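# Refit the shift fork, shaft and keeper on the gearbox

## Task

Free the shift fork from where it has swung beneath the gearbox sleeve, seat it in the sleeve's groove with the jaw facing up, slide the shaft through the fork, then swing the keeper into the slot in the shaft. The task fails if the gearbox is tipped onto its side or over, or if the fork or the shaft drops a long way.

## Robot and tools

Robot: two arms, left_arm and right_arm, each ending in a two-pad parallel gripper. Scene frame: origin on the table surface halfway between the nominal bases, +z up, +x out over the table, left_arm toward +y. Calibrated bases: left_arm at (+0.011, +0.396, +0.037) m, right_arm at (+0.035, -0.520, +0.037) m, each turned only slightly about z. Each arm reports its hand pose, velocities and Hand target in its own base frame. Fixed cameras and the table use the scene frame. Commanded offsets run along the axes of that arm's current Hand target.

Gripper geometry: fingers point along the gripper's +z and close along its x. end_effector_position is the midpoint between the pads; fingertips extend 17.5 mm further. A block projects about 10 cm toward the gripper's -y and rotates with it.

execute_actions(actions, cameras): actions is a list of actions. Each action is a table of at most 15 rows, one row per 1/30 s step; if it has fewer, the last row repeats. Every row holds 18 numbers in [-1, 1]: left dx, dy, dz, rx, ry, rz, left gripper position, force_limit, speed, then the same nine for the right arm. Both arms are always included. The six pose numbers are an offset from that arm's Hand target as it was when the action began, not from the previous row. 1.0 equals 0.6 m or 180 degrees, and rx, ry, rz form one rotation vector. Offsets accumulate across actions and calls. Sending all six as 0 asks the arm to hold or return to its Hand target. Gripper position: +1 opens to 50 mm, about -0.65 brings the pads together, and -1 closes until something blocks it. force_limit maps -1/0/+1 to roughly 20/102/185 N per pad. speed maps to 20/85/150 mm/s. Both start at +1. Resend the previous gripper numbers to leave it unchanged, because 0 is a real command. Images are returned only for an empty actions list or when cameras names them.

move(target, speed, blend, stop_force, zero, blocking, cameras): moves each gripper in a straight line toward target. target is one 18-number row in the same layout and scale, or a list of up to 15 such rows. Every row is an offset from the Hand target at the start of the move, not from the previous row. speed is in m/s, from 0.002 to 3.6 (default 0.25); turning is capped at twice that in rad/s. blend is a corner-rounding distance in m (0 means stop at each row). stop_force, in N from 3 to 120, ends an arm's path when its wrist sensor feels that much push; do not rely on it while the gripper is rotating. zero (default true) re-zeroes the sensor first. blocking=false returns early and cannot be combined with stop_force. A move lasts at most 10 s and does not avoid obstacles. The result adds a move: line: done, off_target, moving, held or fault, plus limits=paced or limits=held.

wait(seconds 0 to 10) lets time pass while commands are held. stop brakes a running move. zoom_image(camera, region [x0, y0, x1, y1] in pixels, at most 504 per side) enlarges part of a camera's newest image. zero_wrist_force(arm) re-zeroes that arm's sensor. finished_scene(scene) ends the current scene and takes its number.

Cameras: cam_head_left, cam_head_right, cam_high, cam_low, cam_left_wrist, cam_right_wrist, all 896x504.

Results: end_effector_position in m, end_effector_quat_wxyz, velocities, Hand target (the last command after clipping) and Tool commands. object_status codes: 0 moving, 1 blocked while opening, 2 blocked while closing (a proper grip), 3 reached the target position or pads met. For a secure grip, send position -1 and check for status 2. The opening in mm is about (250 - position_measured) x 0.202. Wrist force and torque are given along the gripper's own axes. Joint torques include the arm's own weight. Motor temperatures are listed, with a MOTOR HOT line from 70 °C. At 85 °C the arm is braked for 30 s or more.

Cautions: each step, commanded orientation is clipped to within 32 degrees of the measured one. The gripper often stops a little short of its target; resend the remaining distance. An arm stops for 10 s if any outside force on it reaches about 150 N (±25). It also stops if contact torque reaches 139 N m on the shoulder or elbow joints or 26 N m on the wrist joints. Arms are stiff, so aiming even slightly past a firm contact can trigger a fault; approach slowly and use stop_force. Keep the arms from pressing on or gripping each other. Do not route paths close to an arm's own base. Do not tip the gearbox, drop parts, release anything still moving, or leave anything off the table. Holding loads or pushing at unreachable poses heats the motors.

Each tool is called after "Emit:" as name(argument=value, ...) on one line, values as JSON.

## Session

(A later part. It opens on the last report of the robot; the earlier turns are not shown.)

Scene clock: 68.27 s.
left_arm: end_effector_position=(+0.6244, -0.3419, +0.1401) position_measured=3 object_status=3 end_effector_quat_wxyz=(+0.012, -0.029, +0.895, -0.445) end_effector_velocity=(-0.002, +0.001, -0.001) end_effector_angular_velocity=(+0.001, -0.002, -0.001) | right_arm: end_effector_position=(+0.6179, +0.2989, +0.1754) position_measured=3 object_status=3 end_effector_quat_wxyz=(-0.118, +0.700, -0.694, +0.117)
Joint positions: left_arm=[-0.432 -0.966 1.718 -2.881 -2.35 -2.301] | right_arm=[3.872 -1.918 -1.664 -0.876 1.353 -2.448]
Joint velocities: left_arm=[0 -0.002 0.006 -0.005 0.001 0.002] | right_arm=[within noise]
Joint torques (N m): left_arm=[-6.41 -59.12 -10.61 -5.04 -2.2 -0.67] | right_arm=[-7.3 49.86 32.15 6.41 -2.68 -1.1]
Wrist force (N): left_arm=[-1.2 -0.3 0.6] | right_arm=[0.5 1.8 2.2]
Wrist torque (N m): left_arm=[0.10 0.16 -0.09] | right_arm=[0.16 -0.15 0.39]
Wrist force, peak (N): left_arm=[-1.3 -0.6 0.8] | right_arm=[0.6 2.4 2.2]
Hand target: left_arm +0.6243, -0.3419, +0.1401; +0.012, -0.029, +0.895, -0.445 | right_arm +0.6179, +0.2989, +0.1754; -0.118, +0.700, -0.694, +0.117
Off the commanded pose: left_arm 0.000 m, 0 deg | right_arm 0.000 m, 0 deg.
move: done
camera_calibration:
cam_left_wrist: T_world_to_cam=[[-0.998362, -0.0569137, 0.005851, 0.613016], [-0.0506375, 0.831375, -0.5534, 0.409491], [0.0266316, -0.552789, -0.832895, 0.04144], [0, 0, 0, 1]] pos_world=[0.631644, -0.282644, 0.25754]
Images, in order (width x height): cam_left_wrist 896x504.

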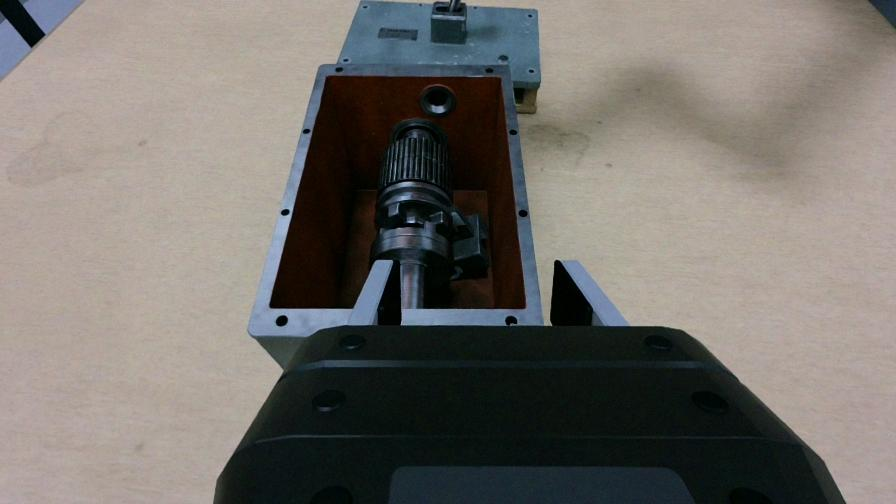

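Emit:
zoom_image(camera="cam_left_wrist", region=[445, 235, 505, 290])

Scaled by 8.400 from the camera's 896x504 image, which has a finer 1280x720 frame.

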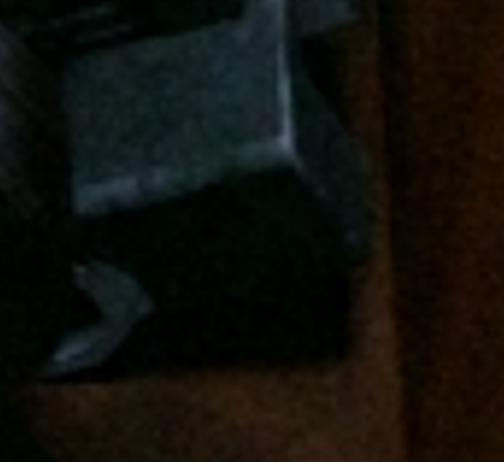

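Emit:
wait(seconds=0, cameras=["cam_right_wrist"])

Emit:
zoom_image(camera="cam_right_wrist", region=[220, 210, 320, 310])

Scene clock: 74.93 s.
left_arm: end_effector_position=(+0.6243, -0.3419, +0.1401) position_measured=3 object_status=3 end_effector_quat_wxyz=(+0.012, -0.029, +0.895, -0.445) | right_arm: end_effector_position=(+0.6179, +0.2989, +0.1754) position_measured=3 object_status=3 end_effector_quat_wxyz=(-0.118, +0.700, -0.694, +0.117)
Joint positions: left_arm=[-0.433 -0.966 1.719 -2.881 -2.35 -2.301] | right_arm=[3.872 -1.918 -1.664 -0.876 1.353 -2.448]
Joint torques (N m): left_arm=[-7.87 -59.18 -10.73 -5.1 -0.37 -2.27] | right_arm=[-7.3 49.44 31.28 6.42 -2.64 -1.13]
Wrist force (N): left_arm=[-0.8 -0.4 0.7] | right_arm=[0.5 1.7 2.0]
Wrist torque (N m): left_arm=[0.07 0.09 -0.09] | right_arm=[0.14 -0.15 0.40]
Wrist force, peak (N): left_arm=[-1.0 -0.8 1.1] | right_arm=[0.9 2.0 2.5]
Hand target: left_arm +0.6243, -0.3419, +0.1401; +0.012, -0.029, +0.895, -0.445 | right_arm +0.6179, +0.2989, +0.1754; -0.118, +0.700, -0.694, +0.117
Tool commands: left_gripper/position=+1.0 left_gripper/force_limit=-1.0 left_gripper/speed=+0.0 right_gripper/position=+1.0 right_gripper/force_limit=-1.0 right_gripper/speed=+0.0
Off the commanded pose: left_arm 0.000 m, 0 deg | right_arm 0.000 m, 0 deg.
camera_calibration:
cam_right_wrist: T_world_to_cam=[[0.00239613, -0.999782, 0.0207283, 0.29817], [-0.999997, -0.00239094, 0.000275226, 0.639919], [-0.000225606, -0.0207289, -0.999785, 0.310415], [0, 0, 0, 1]] pos_world=[0.639272, 0.30607, 0.303991]
Images, in order (width x height): cam_right_wrist 896x504.

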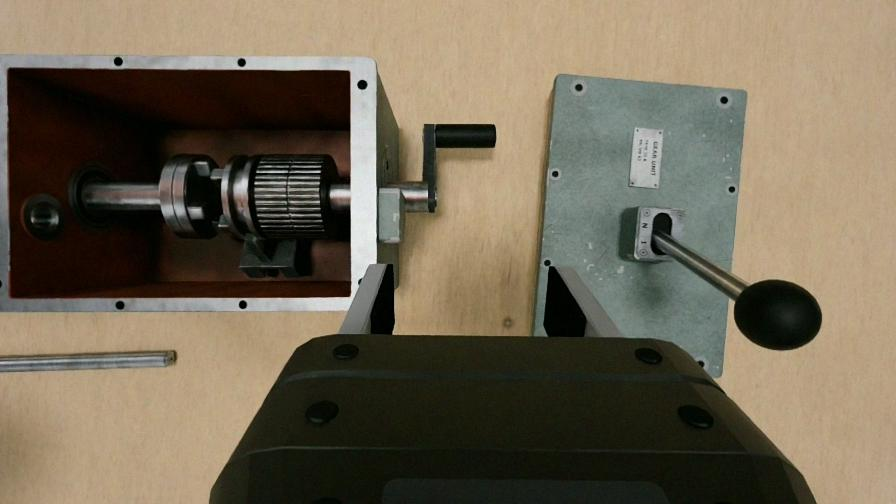

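Scaled by 5.040 from the camera's 896x504 image, which has a finer 1280x720 frame.

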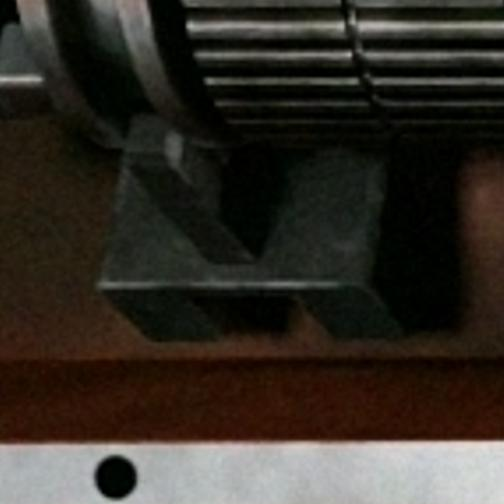

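Emit:
move(target=[0,0,-0.1667,0,0,0,1,-1,0,-0.1137,0.0620,0.0842,0,0,0,1,-1,0], speed=0.15, cameras=["cam_right_wrist"])

Emit:
zoom_image(camera="cam_right_wrist", region=[320, 170, 480, 300])

Scene clock: 94.93 s.
left_arm: end_effector_position=(+0.6195, -0.2624, +0.2005) position_measured=3 object_status=3 end_effector_quat_wxyz=(+0.012, -0.029, +0.895, -0.445) | right_arm: end_effector_position=(+0.5988, +0.3670, +0.1156) position_measured=3 object_status=3 end_effector_quat_wxyz=(-0.118, +0.700, -0.694, +0.117)
Joint positions: left_arm=[-0.313 -1.114 1.74 -2.645 -2.407 -2.149] | right_arm=[3.974 -2.025 -1.672 -0.783 1.328 -2.346]
Joint torques (N m): left_arm=[6.24 -51.75 -30.69 -2.23 0.01 0.32] | right_arm=[3.48 43.9 17.95 2.25 1.18 0.76]
Wrist force (N): left_arm=[-1.1 -0.2 1.2] | right_arm=[1.0 1.9 1.9]
Wrist torque (N m): left_arm=[0.11 0.13 0.03] | right_arm=[0.14 -0.23 0.60]
Wrist force, peak (N): left_arm=[-1.0 -0.5 3.7] | right_arm=[-0.6 3.4 3.1]
Hand target: left_arm +0.6195, -0.2623, +0.2006; +0.012, -0.029, +0.895, -0.445 | right_arm +0.5988, +0.3670, +0.1155; -0.118, +0.700, -0.694, +0.117
Off the commanded pose: left_arm 0.000 m, 0 deg | right_arm 0.000 m, 0 deg.
move: done
camera_calibration:
cam_right_wrist: T_world_to_cam=[[0.00249166, -0.999784, 0.0206286, 0.367507], [-0.999997, -0.00249063, 0.0000759283, 0.621085], [-0.0000245339, -0.0206287, -0.999787, 0.251873], [0, 0, 0, 1]] pos_world=[0.620173, 0.37417, 0.244191]
Images, in order (width x height): cam_right_wrist 896x504.

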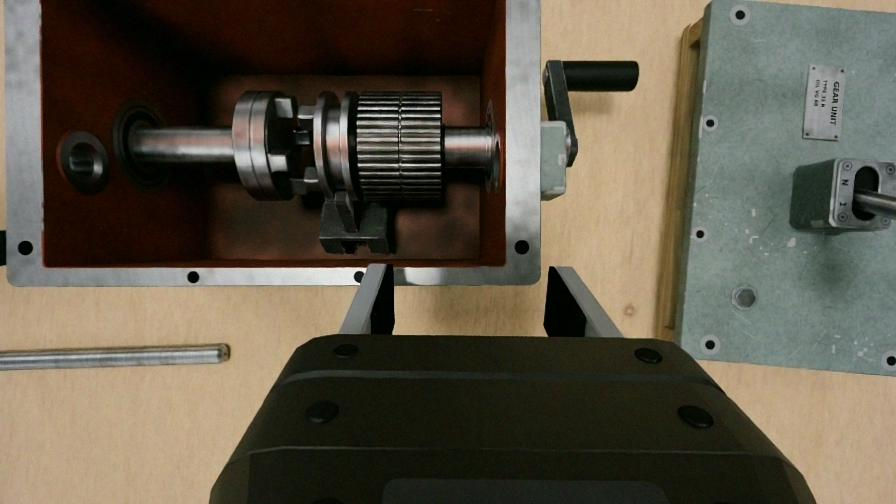

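Scaled by 3.150 from the camera's 896x504 image, which has a finer 1280x720 frame.

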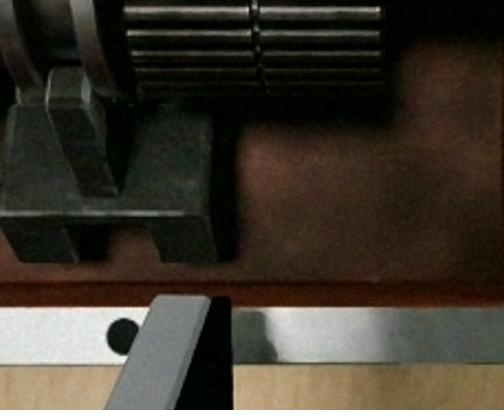

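Emit:
zoom_image(camera="cam_right_wrist", region=[310, 185, 410, 285])

Emit:
move(target=[0,0,0,0,0,0,1,-1,0,-0.1667,0,0,0,0,0,1,-1,0], speed=0.15, cameras=["cam_right_wrist"])

Emit:
zoom_image(camera="cam_right_wrist", region=[460, 185, 560, 285])

Scaled by 5.040 from the camera's 896x504 image, which has a finer 1280x720 frame.

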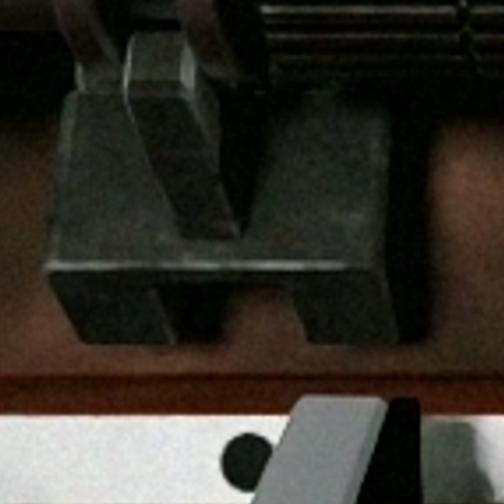

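Scene clock: 97.63 s.
left_arm: end_effector_position=(+0.6195, -0.2623, +0.2006) position_measured=3 object_status=3 end_effector_quat_wxyz=(+0.012, -0.029, +0.895, -0.445) | right_arm: end_effector_position=(+0.5979, +0.4669, +0.1154) position_measured=3 object_status=3 end_effector_quat_wxyz=(-0.118, +0.700, -0.694, +0.117)
Joint positions: left_arm=[-0.313 -1.114 1.74 -2.645 -2.407 -2.149] | right_arm=[4.073 -2.152 -1.461 -0.893 1.306 -2.246]
Joint torques (N m): left_arm=[6.15 -54.91 -32.84 -2.3 -0.03 1.85] | right_arm=[2.68 50.54 30.93 4.99 1.03 0.5]
Wrist force (N): left_arm=[-1.2 -0.9 1.0] | right_arm=[0.1 2.1 2.8]
Wrist torque (N m): left_arm=[0.00 0.16 0.03] | right_arm=[0.10 -0.09 0.60]
Wrist force, peak (N): left_arm=[-1.4 -0.7 1.2] | right_arm=[-2.2 2.6 2.7]
Hand target: left_arm +0.6195, -0.2623, +0.2006; +0.012, -0.029, +0.895, -0.445 | right_arm +0.5979, +0.4670, +0.1155; -0.118, +0.700, -0.694, +0.117
Off the commanded pose: left_arm 0.000 m, 0 deg | right_arm 0.000 m, 0 deg.
move: done
camera_calibration:
cam_right_wrist: T_world_to_cam=[[0.00249531, -0.99978, 0.0208283, 0.467336], [-0.999997, -0.00249217, 0.000176445, 0.620409], [-0.000124498, -0.0208286, -0.999783, 0.25399], [0, 0, 0, 1]] pos_world=[0.619273, 0.47407, 0.244092]
Images, in order (width x height): cam_right_wrist 896x504.

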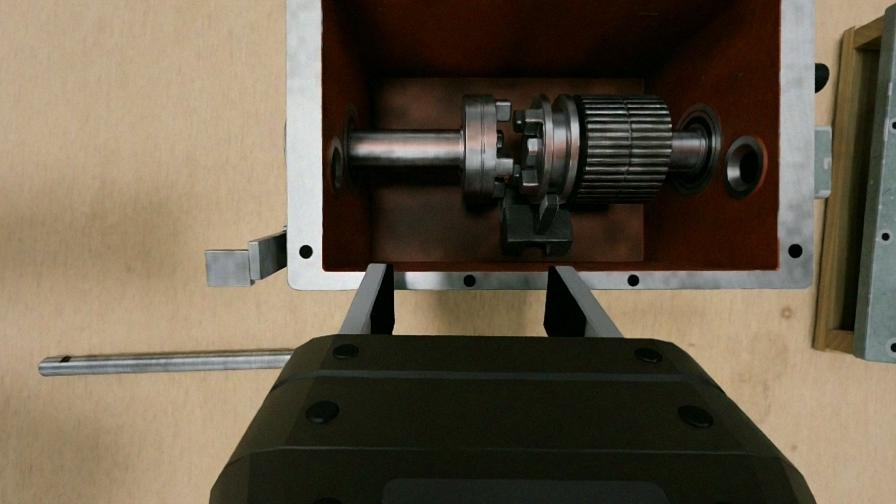

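Scaled by 5.040 from the camera's 896x504 image, which has a finer 1280x720 frame.

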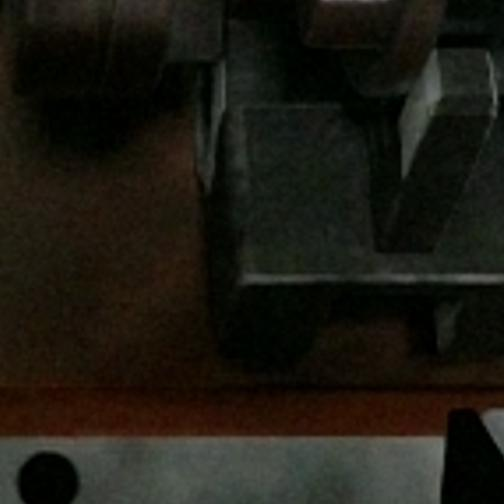

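Emit:
zoom_image(camera="cam_right_wrist", region=[500, 180, 600, 280])

Scaled by 5.040 from the camera's 896x504 image, which has a finer 1280x720 frame.

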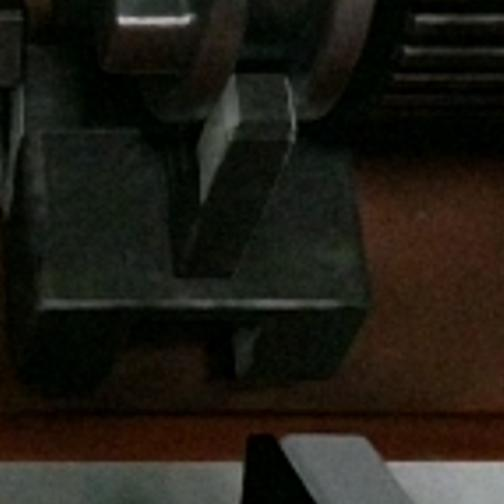

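Emit:
move(target=[[0,0,0,0,0,0,1,-1,0,0.25,-0.0274,-0.0787,0,0,0,1,-1,0],[0.0583,0,0.1667,0,0,0,1,-1,0,0.25,-0.0274,-0.0787,0,0,0,1,-1,0]], speed=[0.25,0.15], blend=[0.03,0], cameras=["cam_left_wrist"])

Emit:
zoom_image(camera="cam_left_wrist", region=[380, 200, 480, 300])

Scene clock: 109.73 s.
left_arm: end_effector_position=(+0.5894, -0.3440, +0.1402) position_measured=3 object_status=3 end_effector_quat_wxyz=(+0.012, -0.029, +0.895, -0.445) | right_arm: end_effector_position=(+0.5992, +0.3170, +0.1654) position_measured=3 object_status=3 end_effector_quat_wxyz=(-0.118, +0.700, -0.694, +0.117)
Joint positions: left_arm=[-0.461 -1.019 1.823 -2.955 -2.334 -2.335] | right_arm=[3.916 -1.912 -1.698 -0.857 1.342 -2.404]
Joint torques (N m): left_arm=[-6.75 -47 -30.24 -5.22 -2.94 -0.77] | right_arm=[-6.69 48.11 27.96 1.54 -2.72 -1.12]
Wrist force (N): left_arm=[-0.9 -0.1 0.7] | right_arm=[0.7 2.0 2.0]
Wrist torque (N m): left_arm=[0.13 0.10 -0.10] | right_arm=[0.19 -0.22 0.41]
Wrist force, peak (N): left_arm=[0.2 -0.5 2.9] | right_arm=[-2.8 2.7 3.4]
Hand target: left_arm +0.5894, -0.3441, +0.1403; +0.012, -0.029, +0.895, -0.445 | right_arm +0.5992, +0.3170, +0.1654; -0.118, +0.700, -0.694, +0.117
Off the commanded pose: left_arm 0.000 m, 0 deg | right_arm 0.000 m, 0 deg.
move: done
camera_calibration:
cam_left_wrist: T_world_to_cam=[[-0.998362, -0.0569181, 0.00584666, 0.577952], [-0.0506425, 0.831452, -0.553284, 0.40957], [0.0266307, -0.552674, -0.832972, 0.0414314], [0, 0, 0, 1]] pos_world=[0.596644, -0.284744, 0.257741]
Images, in order (width x height): cam_left_wrist 896x504.

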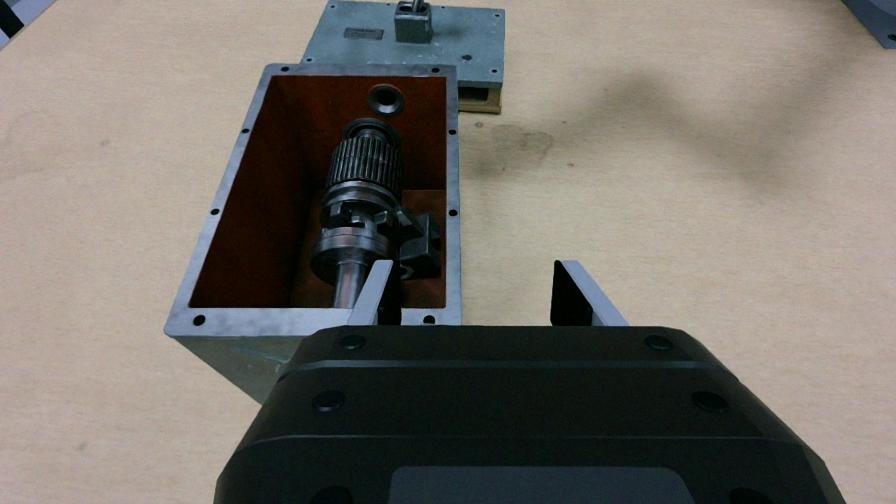

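Scaled by 5.040 from the camera's 896x504 image, which has a finer 1280x720 frame.

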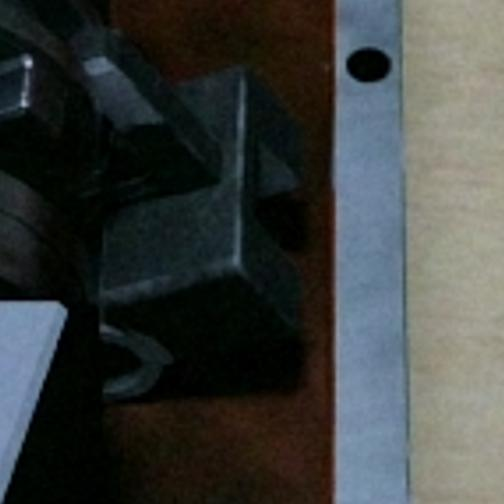

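Emit:
move(target=[[0,0.0504,-0.233,0,0,0,1,-1,0,0,0,0,0,0,0,1,-1,0],[0,0.0504,-0.233,0,0,0,1,-1,0,-0.2508,0.1296,0.0432,0,0,0,1,-1,0]], speed=[0.25,0.2], blend=[0.02,0], cameras=["cam_right_wrist"])

Emit:
zoom_image(camera="cam_right_wrist", region=[440, 20, 620, 160])

Scene clock: 116.83 s.
left_arm: end_effector_position=(+0.5815, -0.2146, +0.2006) position_measured=3 object_status=3 end_effector_quat_wxyz=(+0.012, -0.029, +0.895, -0.445) | right_arm: end_effector_position=(+0.5330, +0.4668, +0.1155) position_measured=3 object_status=3 end_effector_quat_wxyz=(-0.118, +0.700, -0.694, +0.117)
Joint positions: left_arm=[-0.251 -1.208 1.866 -2.613 -2.432 -2.064] | right_arm=[4.154 -2.05 -1.62 -0.859 1.291 -2.163]
Joint torques (N m): left_arm=[7.26 -50.09 -12.14 -2.2 -0.76 2.12] | right_arm=[5.81 45.94 21.96 5.93 1.07 1.38]
Wrist force (N): left_arm=[-1.1 -0.3 1.0] | right_arm=[0.0 1.7 2.5]
Wrist torque (N m): left_arm=[0.09 0.10 0.05] | right_arm=[0.08 -0.06 0.57]
Wrist force, peak (N): left_arm=[-0.8 -1.3 4.3] | right_arm=[-2.7 3.5 2.7]
Hand target: left_arm +0.5815, -0.2146, +0.2006; +0.012, -0.029, +0.895, -0.445 | right_arm +0.5330, +0.4669, +0.1155; -0.118, +0.700, -0.694, +0.117
Off the commanded pose: left_arm 0.000 m, 0 deg | right_arm 0.000 m, 0 deg.
move: done
camera_calibration:
cam_right_wrist: T_world_to_cam=[[0.00249641, -0.99978, 0.020828, 0.467397], [-0.999997, -0.00249119, 0.000276444, 0.555484], [-0.000224496, -0.0208286, -0.999783, 0.254035], [0, 0, 0, 1]] pos_world=[0.554372, 0.47397, 0.244092]
Images, in order (width x height): cam_right_wrist 896x504.

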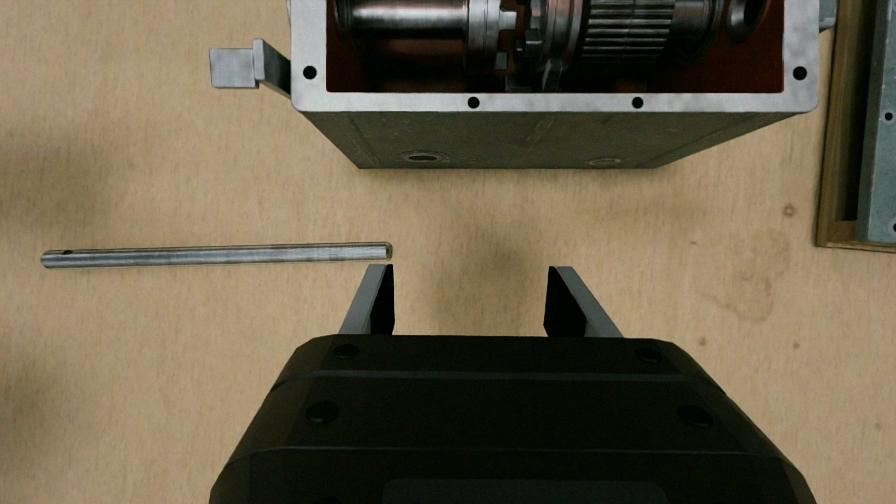

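Scaled by 2.800 from the camera's 896x504 image, which has a finer 1280x720 frame.

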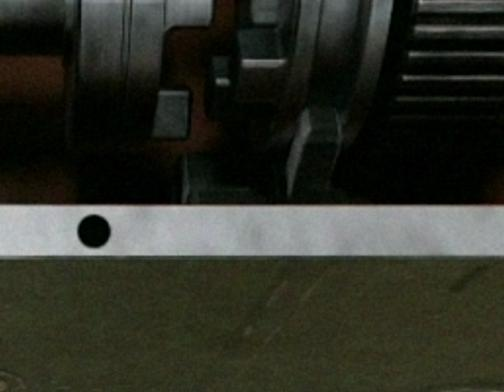

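Emit:
move(target=[[0,0,0,0,0,0,1,-1,0,0.2508,-0.1296,-0.0432,0,0,0,1,-1,0],[-0.02,-0.0504,0.233,0,0,0,1,-1,0,0.2508,-0.1296,-0.0432,0,0,0,1,-1,0]], speed=[0.25,0.15], blend=[0.03,0], cameras=["cam_left_wrist"])

Emit:
zoom_image(camera="cam_left_wrist", region=[390, 200, 490, 300])

Emit:
zoom_image(camera="cam_left_wrist", region=[400, 240, 460, 290])

Scene clock: 121.73 s.
left_arm: end_effector_position=(+0.6014, -0.3433, +0.1403) position_measured=3 object_status=3 end_effector_quat_wxyz=(+0.012, -0.029, +0.895, -0.445) | right_arm: end_effector_position=(+0.5992, +0.3170, +0.1654) position_measured=3 object_status=3 end_effector_quat_wxyz=(-0.118, +0.700, -0.694, +0.117)
Joint positions: left_arm=[-0.451 -1.001 1.788 -2.93 -2.34 -2.323] | right_arm=[3.916 -1.912 -1.698 -0.857 1.342 -2.404]
Joint torques (N m): left_arm=[-5.61 -39.83 -14.24 -4.29 -3.23 0] | right_arm=[-7.88 36.2 31.64 6.2 -2.77 -1.1]
Wrist force (N): left_arm=[-1.1 -0.1 0.7] | right_arm=[0.3 2.1 2.0]
Wrist torque (N m): left_arm=[0.14 0.12 -0.11] | right_arm=[0.21 -0.16 0.35]
Wrist force, peak (N): left_arm=[-1.2 -0.9 3.0] | right_arm=[-3.5 3.7 2.9]
Hand target: left_arm +0.6014, -0.3433, +0.1402; +0.012, -0.029, +0.895, -0.445 | right_arm +0.5992, +0.3170, +0.1654; -0.118, +0.700, -0.694, +0.117
Off the commanded pose: left_arm 0.000 m, 0 deg | right_arm 0.000 m, 0 deg.
move: done
camera_calibration:
cam_left_wrist: T_world_to_cam=[[-0.998359, -0.0569691, 0.00576805, 0.589976], [-0.0506377, 0.831372, -0.553404, 0.409656], [0.0267315, -0.552788, -0.832893, 0.0414677], [0, 0, 0, 1]] pos_world=[0.608644, -0.284044, 0.25784]
Images, in order (width x height): cam_left_wrist 896x504.

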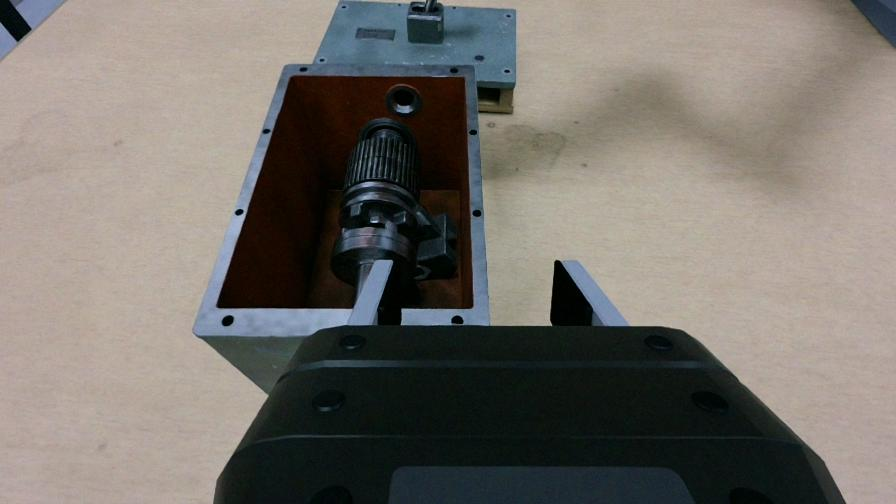

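Scaled by 5.040 from the camera's 896x504 image, which has a finer 1280x720 frame.

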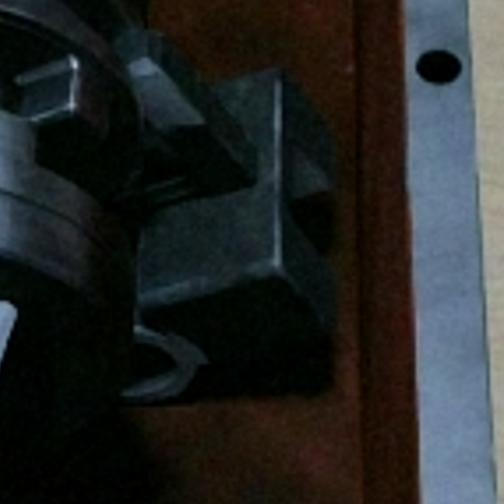

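Scaled by 8.400 from the camera's 896x504 image, which has a finer 1280x720 frame.

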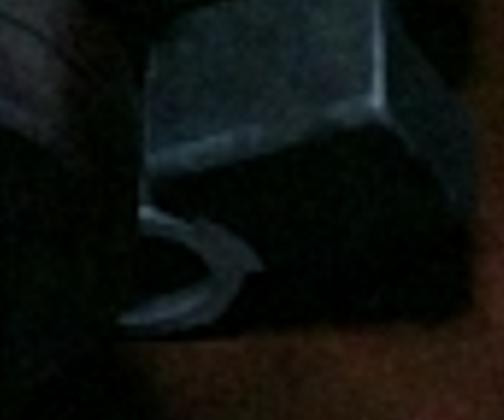

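Emit:
move(target=[[0,0.0504,-0.233,0,0,0,1,-1,0,0,0,0,0,0,0,1,-1,0],[0,0.0504,-0.233,0,0,0,1,-1,0,-0.1764,-0.0359,0.0653,-0.1483,-0.0014,-0.0040,1,-1,0]], speed=[0.25,0.2], blend=[0.02,0], cameras=["cam_right_wrist"])

Scene clock: 153.83 s.
left_arm: end_effector_position=(+0.5935, -0.2139, +0.2006) position_measured=3 object_status=3 end_effector_quat_wxyz=(+0.012, -0.029, +0.895, -0.445) | right_arm: end_effector_position=(+0.6316, +0.4230, +0.1356) position_measured=3 object_status=3 end_effector_quat_wxyz=(+0.046, +0.713, -0.698, -0.047) end_effector_velocity=(+0.000, +0.001, +0.001) end_effector_angular_velocity=(+0.000, +0.000, +0.001)
Joint positions: left_arm=[-0.245 -1.185 1.831 -2.592 -2.435 -2.055] | right_arm=[3.877 -2.328 -0.991 -1.491 1.659 -2.431]
Joint velocities: left_arm=[within noise] | right_arm=[0.001 -0.002 0.005 -0.003 0.001 0]
Joint torques (N m): left_arm=[7.51 -50.72 -12 -2.22 -0.48 2.24] | right_arm=[4.64 55.55 31.61 1 1.5 1.54]
Wrist force (N): left_arm=[-1.5 -0.2 1.5] | right_arm=[0.9 0.7 1.9]
Wrist torque (N m): left_arm=[0.13 0.18 0.04] | right_arm=[-0.12 -0.15 0.36]
Wrist force, peak (N): left_arm=[-1.0 -1.2 4.2] | right_arm=[1.5 1.9 2.9]
Hand target: left_arm +0.5935, -0.2139, +0.2006; +0.012, -0.029, +0.895, -0.445 | right_arm +0.6315, +0.4231, +0.1355; +0.046, +0.713, -0.698, -0.047
Off the commanded pose: left_arm 0.000 m, 0 deg | right_arm 0.000 m, 0 deg.
move: done
camera_calibration:
cam_right_wrist: T_world_to_cam=[[0.0252258, -0.999518, 0.018091, 0.408927], [-0.893364, -0.0144181, 0.449102, 0.530852], [-0.448625, -0.0274908, -0.893297, 0.544814], [0, 0, 0, 1]] pos_world=[0.708345, 0.431361, 0.240876]
Images, in order (width x height): cam_right_wrist 896x504.

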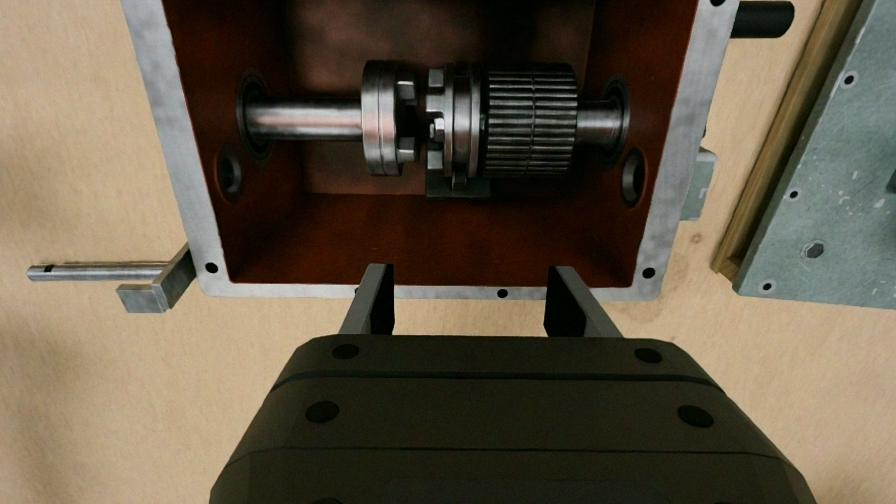

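Emit:
move(target=[0,0,0,0,0,0,1,-1,0,0.0002,-0.0106,0.0798,0,0,0,1,-1,0], speed=0.06, stop_force=10, cameras=["cam_right_wrist"])

Scene clock: 156.73 s.
left_arm: end_effector_position=(+0.5935, -0.2139, +0.2006) position_measured=3 object_status=3 end_effector_quat_wxyz=(+0.012, -0.029, +0.895, -0.445) | right_arm: end_effector_position=(+0.6315, +0.4232, +0.0872) position_measured=3 object_status=3 end_effector_quat_wxyz=(+0.046, +0.713, -0.698, -0.047)
Joint positions: left_arm=[-0.245 -1.185 1.831 -2.592 -2.435 -2.055] | right_arm=[3.878 -2.359 -1.063 -1.388 1.66 -2.431]
Joint torques (N m): left_arm=[6.36 -51.83 -12.87 -2.42 -1.07 2.12] | right_arm=[4.67 71.81 33.1 2.72 0.92 1.22]
Wrist force (N): left_arm=[-1.4 -0.3 1.3] | right_arm=[1.0 1.0 1.7]
Wrist torque (N m): left_arm=[0.12 0.16 0.04] | right_arm=[-0.02 -0.18 0.38]
Wrist force, peak (N): left_arm=[-1.8 -0.7 1.2] | right_arm=[1.0 1.0 3.0]
Hand target: left_arm +0.5935, -0.2139, +0.2006; +0.012, -0.029, +0.895, -0.445 | right_arm +0.6315, +0.4232, +0.0872; +0.046, +0.713, -0.698, -0.047
Off the commanded pose: left_arm 0.000 m, 0 deg | right_arm 0.000 m, 0 deg.
move: done
camera_calibration:
cam_right_wrist: T_world_to_cam=[[0.0252304, -0.999518, 0.0180815, 0.409904], [-0.893163, -0.0144142, 0.449501, 0.552278], [-0.449024, -0.0274908, -0.893097, 0.50178], [0, 0, 0, 1]] pos_world=[0.708244, 0.431461, 0.192477]
Images, in order (width x height): cam_right_wrist 896x504.

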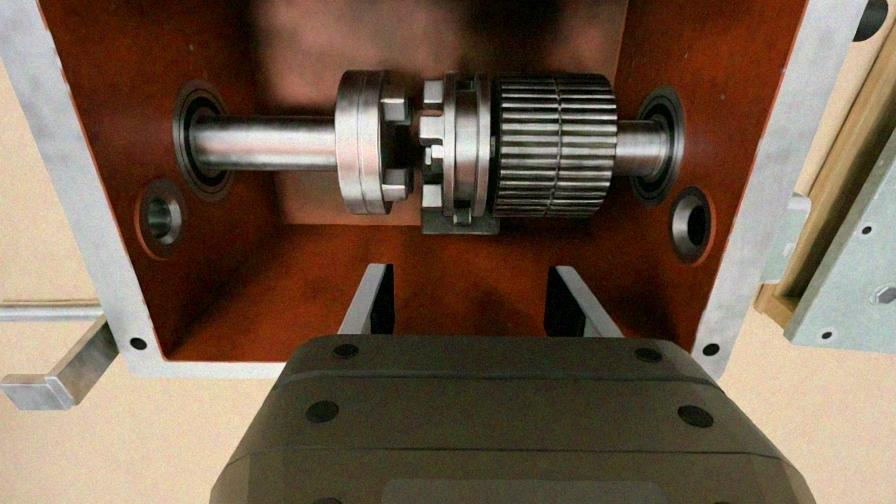

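Emit:
move(target=[0,0,0,0,0,0,1,-1,0,0,0.02147,0.00284,0,0,0,1,-1,0], speed=0.012, stop_force=4, cameras=["cam_right_wrist"])

Scene clock: 160.00 s.
left_arm: end_effector_position=(+0.5935, -0.2139, +0.2006) position_measured=3 object_status=3 end_effector_quat_wxyz=(+0.012, -0.029, +0.895, -0.445) | right_arm: end_effector_position=(+0.6255, +0.4230, +0.0872) position_measured=3 object_status=3 end_effector_quat_wxyz=(+0.046, +0.713, -0.698, -0.047)
Joint positions: left_arm=[-0.245 -1.185 1.831 -2.592 -2.435 -2.055] | right_arm=[3.883 -2.345 -1.088 -1.377 1.66 -2.426]
Joint torques (N m): left_arm=[6.71 -51.41 -11.69 -2.61 -1.29 2.19] | right_arm=[-8.53 55.2 18.79 4.43 -0.35 -1.23]
Wrist force (N): left_arm=[-1.4 -0.4 1.4] | right_arm=[1.2 1.8 1.2]
Wrist torque (N m): left_arm=[0.11 0.16 0.03] | right_arm=[0.12 -0.23 0.25]
Wrist force, peak (N): left_arm=[-1.5 -0.6 1.5] | right_arm=[0.2 -9.5 2.4]
Hand target: left_arm +0.5935, -0.2139, +0.2006; +0.012, -0.029, +0.895, -0.445 | right_arm +0.6255, +0.4230, +0.0872; +0.046, +0.713, -0.698, -0.047 (not the last commanded pose)
Off the commanded pose: left_arm 0.000 m, 0 deg | right_arm 0.007 m, 0 deg.
move: contact (right_arm)
camera_calibration:
cam_right_wrist: T_world_to_cam=[[0.0252338, -0.999518, 0.0180797, 0.409953], [-0.893163, -0.014418, 0.449501, 0.546919], [-0.449024, -0.0274908, -0.893097, 0.499083], [0, 0, 0, 1]] pos_world=[0.702244, 0.431361, 0.192477]
Images, in order (width x height): cam_right_wrist 896x504.

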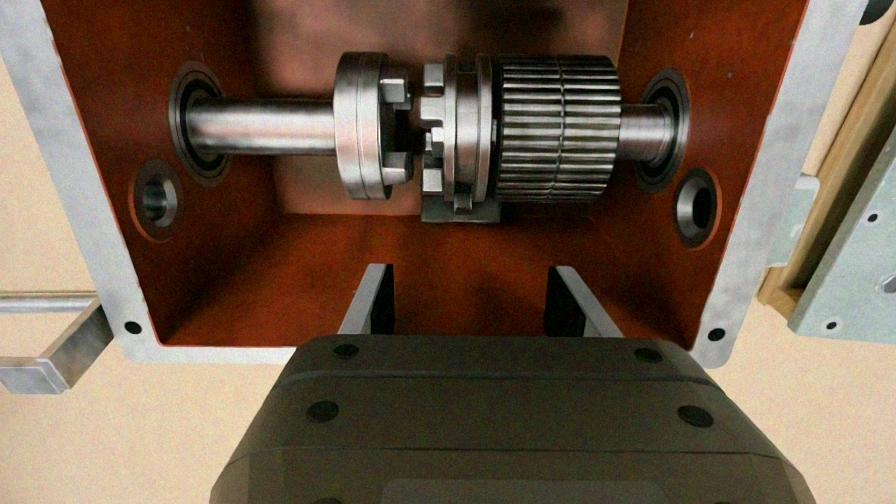

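Emit:
move(target=[[0,0,0,0,0,0,1,-1,0,0,-0.00446,-0.0006,0,0,0,1,-1,0],[0,0,0,0,0,0,1,-1,0,0.0003,-0.01588,0.08565,0,0,0,1,-1,0]], speed=[0.02,0.05], blend=[0,0], stop_force=8, cameras=["cam_right_wrist"])

Scene clock: 164.50 s.
left_arm: end_effector_position=(+0.5935, -0.2139, +0.2006) position_measured=3 object_status=3 end_effector_quat_wxyz=(+0.012, -0.029, +0.895, -0.445) | right_arm: end_effector_position=(+0.6282, +0.4231, +0.0350) position_measured=3 object_status=3 end_effector_quat_wxyz=(+0.046, +0.713, -0.698, -0.047)
Joint positions: left_arm=[-0.245 -1.185 1.831 -2.592 -2.435 -2.055] | right_arm=[3.88 -2.397 -1.135 -1.278 1.66 -2.429]
Joint torques (N m): left_arm=[6.15 -51.07 -12.53 -2.75 -2.3 2.21] | right_arm=[6.09 72.26 31.77 0.86 0.64 1.47]
Wrist force (N): left_arm=[-1.6 -0.5 1.4] | right_arm=[0.8 1.1 1.4]
Wrist torque (N m): left_arm=[0.09 0.19 0.04] | right_arm=[-0.09 -0.17 0.40]
Wrist force, peak (N): left_arm=[-1.7 -0.7 1.5] | right_arm=[1.3 2.4 1.5]
Hand target: left_arm +0.5935, -0.2139, +0.2006; +0.012, -0.029, +0.895, -0.445 | right_arm +0.6282, +0.4231, +0.0350; +0.046, +0.713, -0.698, -0.047
Off the commanded pose: left_arm 0.000 m, 0 deg | right_arm 0.000 m, 0 deg.
move: done
camera_calibration:
cam_right_wrist: T_world_to_cam=[[0.0252305, -0.999518, 0.0180837, 0.410831], [-0.893203, -0.0144157, 0.449422, 0.572833], [-0.448944, -0.0274915, -0.893137, 0.453626], [0, 0, 0, 1]] pos_world=[0.704944, 0.431361, 0.140276]
Images, in order (width x height): cam_right_wrist 896x504.

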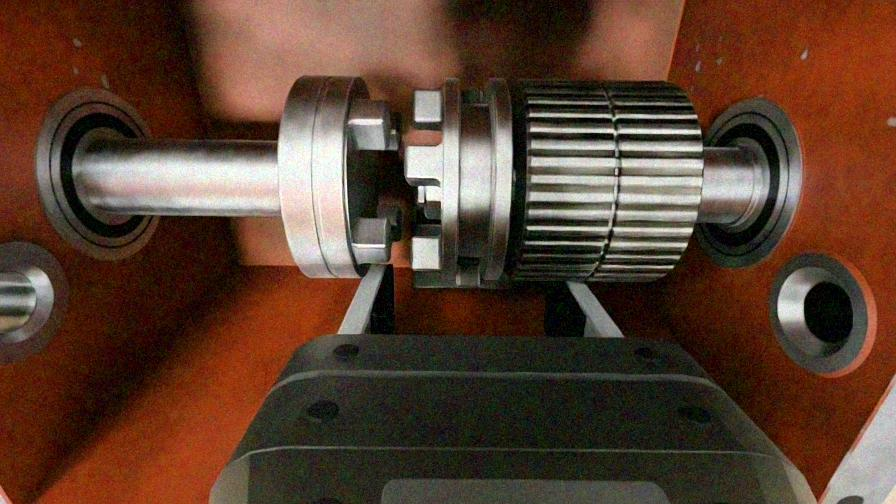

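Emit:
move(target=[0,0,0,0,0,0,1,-1,0,0.0001,-0.0043,0.0325,0,0,0,1,-1,0], speed=0.025, stop_force=5, cameras=["cam_right_wrist"])

Emit:
zoom_image(camera="cam_right_wrist", region=[320, 200, 640, 350])

Scene clock: 166.40 s.
left_arm: end_effector_position=(+0.5935, -0.2139, +0.2006) position_measured=3 object_status=3 end_effector_quat_wxyz=(+0.012, -0.029, +0.895, -0.445) | right_arm: end_effector_position=(+0.6283, +0.4231, +0.0333) position_measured=3 object_status=3 end_effector_quat_wxyz=(+0.046, +0.713, -0.698, -0.047)
Joint positions: left_arm=[-0.245 -1.185 1.831 -2.592 -2.435 -2.055] | right_arm=[3.88 -2.398 -1.136 -1.275 1.66 -2.429]
Joint torques (N m): left_arm=[6.64 -50.92 -12.45 -3.03 -2.65 2.19] | right_arm=[5.83 59.52 19.3 5.1 1.39 1.36]
Wrist force (N): left_arm=[-1.3 -0.8 1.2] | right_arm=[0.9 -0.5 1.1]
Wrist torque (N m): left_arm=[0.04 0.15 0.04] | right_arm=[-0.15 -0.19 0.38]
Wrist force, peak (N): left_arm=[-1.8 -0.8 1.6] | right_arm=[1.6 3.5 -18.2]
Hand target: left_arm +0.5935, -0.2139, +0.2006; +0.012, -0.029, +0.895, -0.445 | right_arm +0.6282, +0.4231, +0.0333; +0.046, +0.713, -0.698, -0.047 (not the last commanded pose)
Off the commanded pose: left_arm 0.000 m, 0 deg | right_arm 0.018 m, 0 deg.
move: contact (right_arm)
camera_calibration:
cam_right_wrist: T_world_to_cam=[[0.0252738, -0.999519, 0.017951, 0.410948], [-0.893262, -0.0145177, 0.449301, 0.573657], [-0.448825, -0.0273905, -0.8932, 0.45208], [0, 0, 0, 1]] pos_world=[0.704944, 0.431462, 0.138676]
Images, in order (width x height): cam_right_wrist 896x504.

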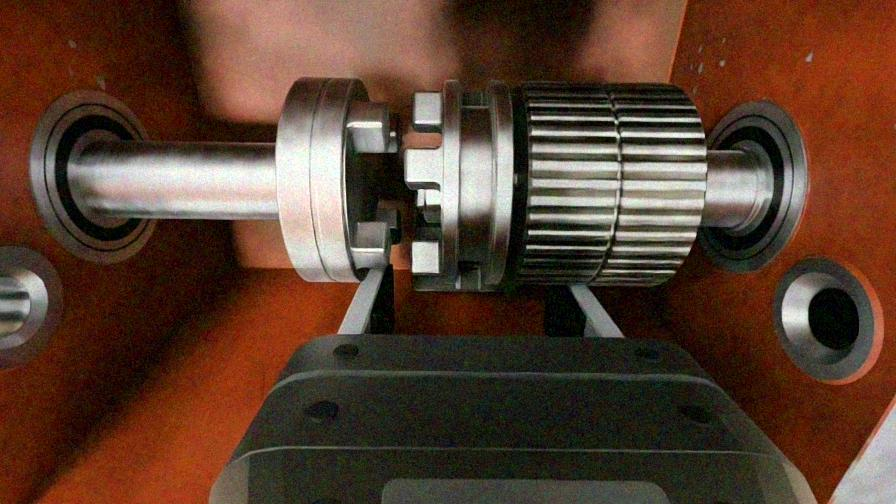

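Scaled by 1.575 from the camera's 896x504 image, which has a finer 1280x720 frame.

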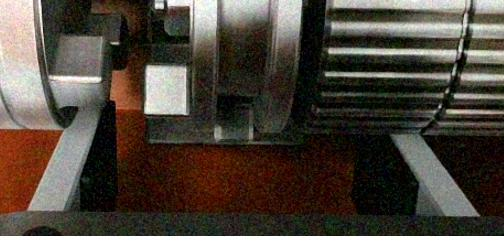

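Emit:
move(target=[[0,0,0,0,0,0,1,-1,0,-0.0005,0.02235,-0.1688,0,0,0,1,-1,0],[0,0,0,0,0,0,1,-1,0,-0.0005,0.02235,-0.1688,0,0,0.5,1,-1,0],[0,0,0,0,0,0,1,-1,0,-0.0005,0.02235,-0.1688,0,0,1.0,1,-1,0]], speed=[0.15,0.45,0.45], blend=[0,0,0], cameras=["cam_right_wrist","cam_high","cam_left_wrist"])

Scene clock: 180.97 s.
left_arm: end_effector_position=(+0.5935, -0.2139, +0.2006) position_measured=3 object_status=3 end_effector_quat_wxyz=(+0.012, -0.029, +0.895, -0.445) | right_arm: end_effector_position=(+0.6283, +0.4231, +0.1355) position_measured=3 object_status=3 end_effector_quat_wxyz=(-0.047, +0.698, +0.713, -0.046) end_effector_velocity=(-0.001, +0.000, -0.001) end_effector_angular_velocity=(-0.002, +0.001, -0.005)
Joint positions: left_arm=[-0.245 -1.185 1.831 -2.592 -2.435 -2.055] | right_arm=[3.88 -2.321 -1.005 -1.485 1.66 0.713]
Joint velocities: left_arm=[within noise] | right_arm=[0 0 -0.002 0 0 0.006]
Joint torques (N m): left_arm=[5.66 -50.72 -12.68 -3.42 -2.88 2.1] | right_arm=[6.27 71.17 18.59 5.31 -0.75 1.36]
Wrist force (N): left_arm=[-1.5 -1.0 1.2] | right_arm=[0.7 2.4 2.4]
Wrist torque (N m): left_arm=[0.00 0.17 0.04] | right_arm=[0.13 -0.12 0.42]
Wrist force, peak (N): left_arm=[-1.7 -0.8 1.4] | right_arm=[0.8 -0.3 4.3]
Hand target: left_arm +0.5935, -0.2139, +0.2006; +0.012, -0.029, +0.895, -0.445 | right_arm +0.6283, +0.4231, +0.1355; -0.047, +0.698, +0.713, -0.046
Off the commanded pose: left_arm 0.000 m, 0 deg | right_arm 0.000 m, 0 deg.
move: done
camera_calibration:
cam_left_wrist: T_world_to_cam=[[-0.998362, -0.0569137, 0.005851, 0.589097], [-0.0506375, 0.831375, -0.5534, 0.33499], [0.0266316, -0.552789, -0.832895, 0.16341], [0, 0, 0, 1]] pos_world=[0.600744, -0.154644, 0.31804]
cam_right_wrist: T_world_to_cam=[[-0.0197314, 0.999494, 0.0249348, -0.409365], [0.979474, 0.0143202, 0.201062, -0.627312], [0.200603, 0.0283903, -0.979261, 0.123288], [0, 0, 0, 1]] pos_world=[0.581626, 0.414642, 0.257067]
Images, in order (width x height): cam_high 896x504, cam_left_wrist 896x504, cam_right_wrist 896x504.

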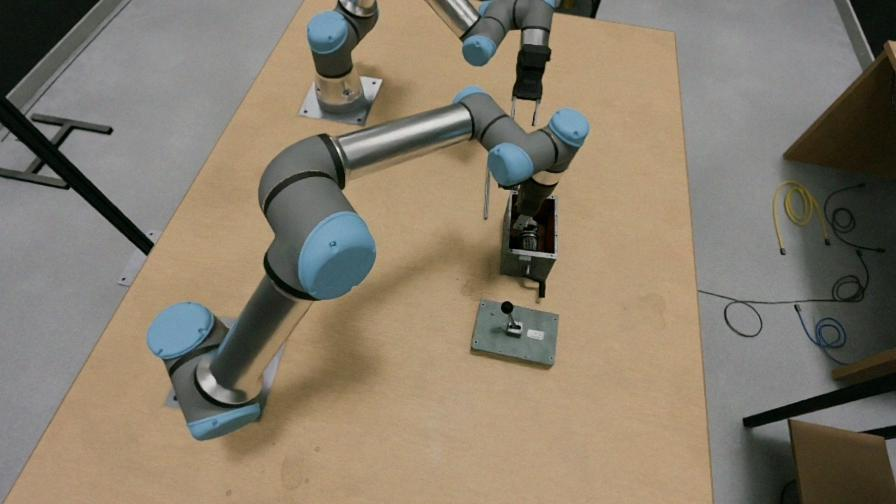

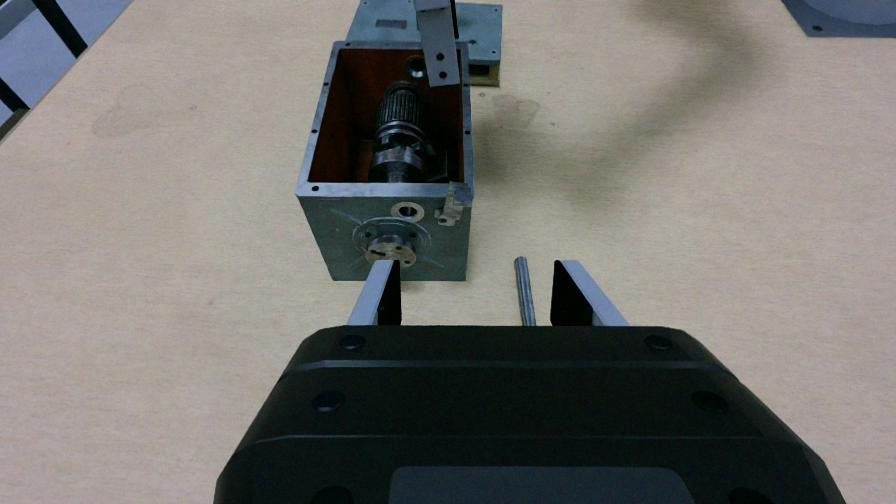

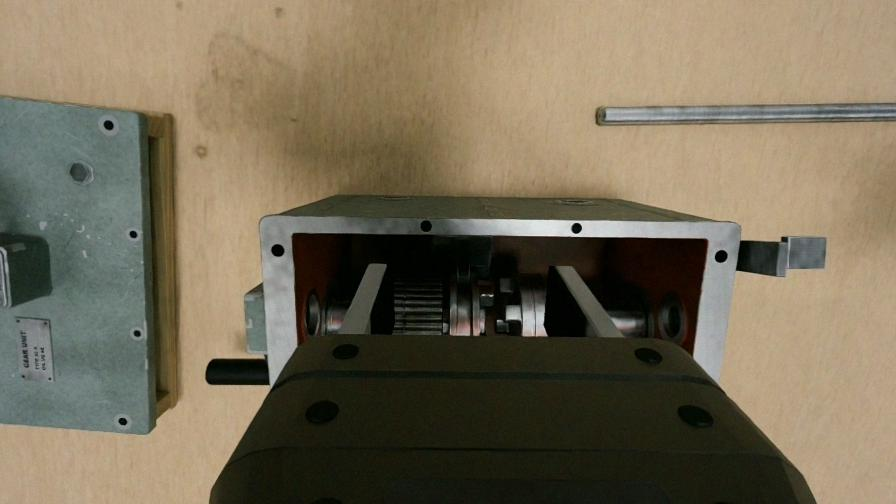

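Emit:
move(target=[0,0,0,0,0,0,1,-1,0,-0.0003,0.01384,0.07918,0,0,0,1,-1,0], speed=0.08, stop_force=8)

Emit:
move(target=[0,0,0,0,0,0,1,-1,0,0,-0.01321,0.00175,0,0,0,1,-1,0], speed=0.01, stop_force=4, cameras=["cam_right_wrist"])

Scene clock: 183.87 s.
left_arm: end_effector_position=(+0.5935, -0.2139, +0.2006) position_measured=3 object_status=3 end_effector_quat_wxyz=(+0.012, -0.029, +0.895, -0.445) | right_arm: end_effector_position=(+0.6302, +0.4231, +0.0873) position_measured=3 object_status=3 end_effector_quat_wxyz=(-0.047, +0.698, +0.713, -0.046)
Joint positions: left_arm=[-0.245 -1.185 1.831 -2.592 -2.435 -2.055] | right_arm=[3.879 -2.355 -1.069 -1.386 1.66 0.711]
Joint torques (N m): left_arm=[5.46 -51.41 -12.95 -3.72 -2.74 2.24] | right_arm=[-1.88 70.98 31.37 3.93 -1.94 0.51]
Wrist force (N): left_arm=[-1.3 -0.6 1.2] | right_arm=[1.3 2.7 2.1]
Wrist torque (N m): left_arm=[0.07 0.15 0.03] | right_arm=[0.22 -0.21 0.52]
Wrist force, peak (N): left_arm=[-1.6 -0.6 1.5] | right_arm=[1.2 3.3 3.2]
Hand target: left_arm +0.5935, -0.2139, +0.2006; +0.012, -0.029, +0.895, -0.445 | right_arm +0.6302, +0.4231, +0.0873; -0.047, +0.698, +0.713, -0.046
Off the commanded pose: left_arm 0.000 m, 0 deg | right_arm 0.000 m, 0 deg.
move: done

Scene clock: 185.47 s.
left_arm: end_effector_position=(+0.5935, -0.2139, +0.2006) position_measured=3 object_status=3 end_effector_quat_wxyz=(+0.012, -0.029, +0.895, -0.445) | right_arm: end_effector_position=(+0.6250, +0.4230, +0.0873) position_measured=3 object_status=3 end_effector_quat_wxyz=(-0.047, +0.698, +0.713, -0.046)
Joint positions: left_arm=[-0.245 -1.185 1.831 -2.592 -2.435 -2.055] | right_arm=[3.883 -2.344 -1.09 -1.376 1.66 0.716]
Joint torques (N m): left_arm=[4.87 -51.11 -12.73 -3.68 -2.75 2.02] | right_arm=[-8.7 55.02 25.66 2.71 1.67 -1.28]
Wrist force (N): left_arm=[-1.5 -0.5 1.2] | right_arm=[0.2 3.2 1.2]
Wrist torque (N m): left_arm=[0.08 0.17 0.04] | right_arm=[0.31 -0.05 0.32]
Wrist force, peak (N): left_arm=[-1.6 -0.8 1.5] | right_arm=[0.5 13.8 2.8]
Hand target: left_arm +0.5935, -0.2139, +0.2006; +0.012, -0.029, +0.895, -0.445 | right_arm +0.6250, +0.4230, +0.0873; -0.047, +0.698, +0.713, -0.046 (not the last commanded pose)
Off the commanded pose: left_arm 0.000 m, 0 deg | right_arm 0.003 m, 0 deg.
move: contact (right_arm)
camera_calibration:
cam_right_wrist: T_world_to_cam=[[-0.0195358, 0.999497, 0.0249756, -0.408354], [0.979477, 0.0141204, 0.201059, -0.614327], [0.200606, 0.0283909, -0.979261, 0.076846], [0, 0, 0, 1]] pos_world=[0.578326, 0.414642, 0.208967]
Images, in order (width x height): cam_right_wrist 896x504.

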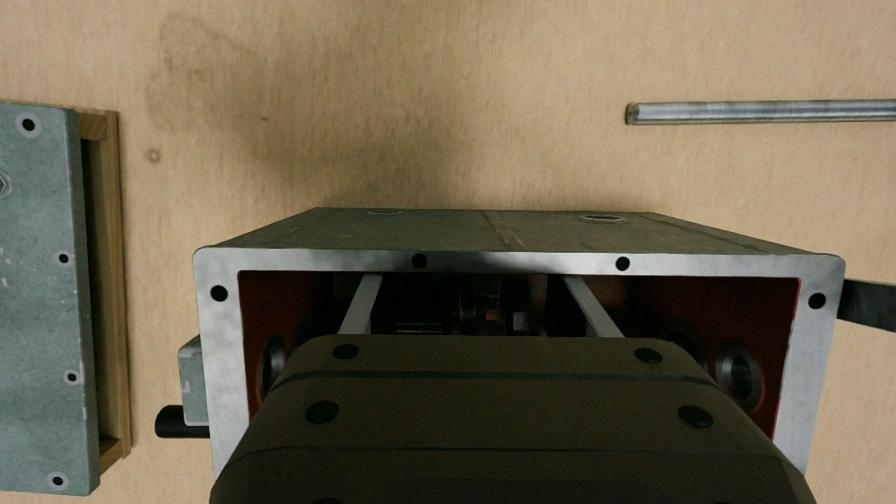

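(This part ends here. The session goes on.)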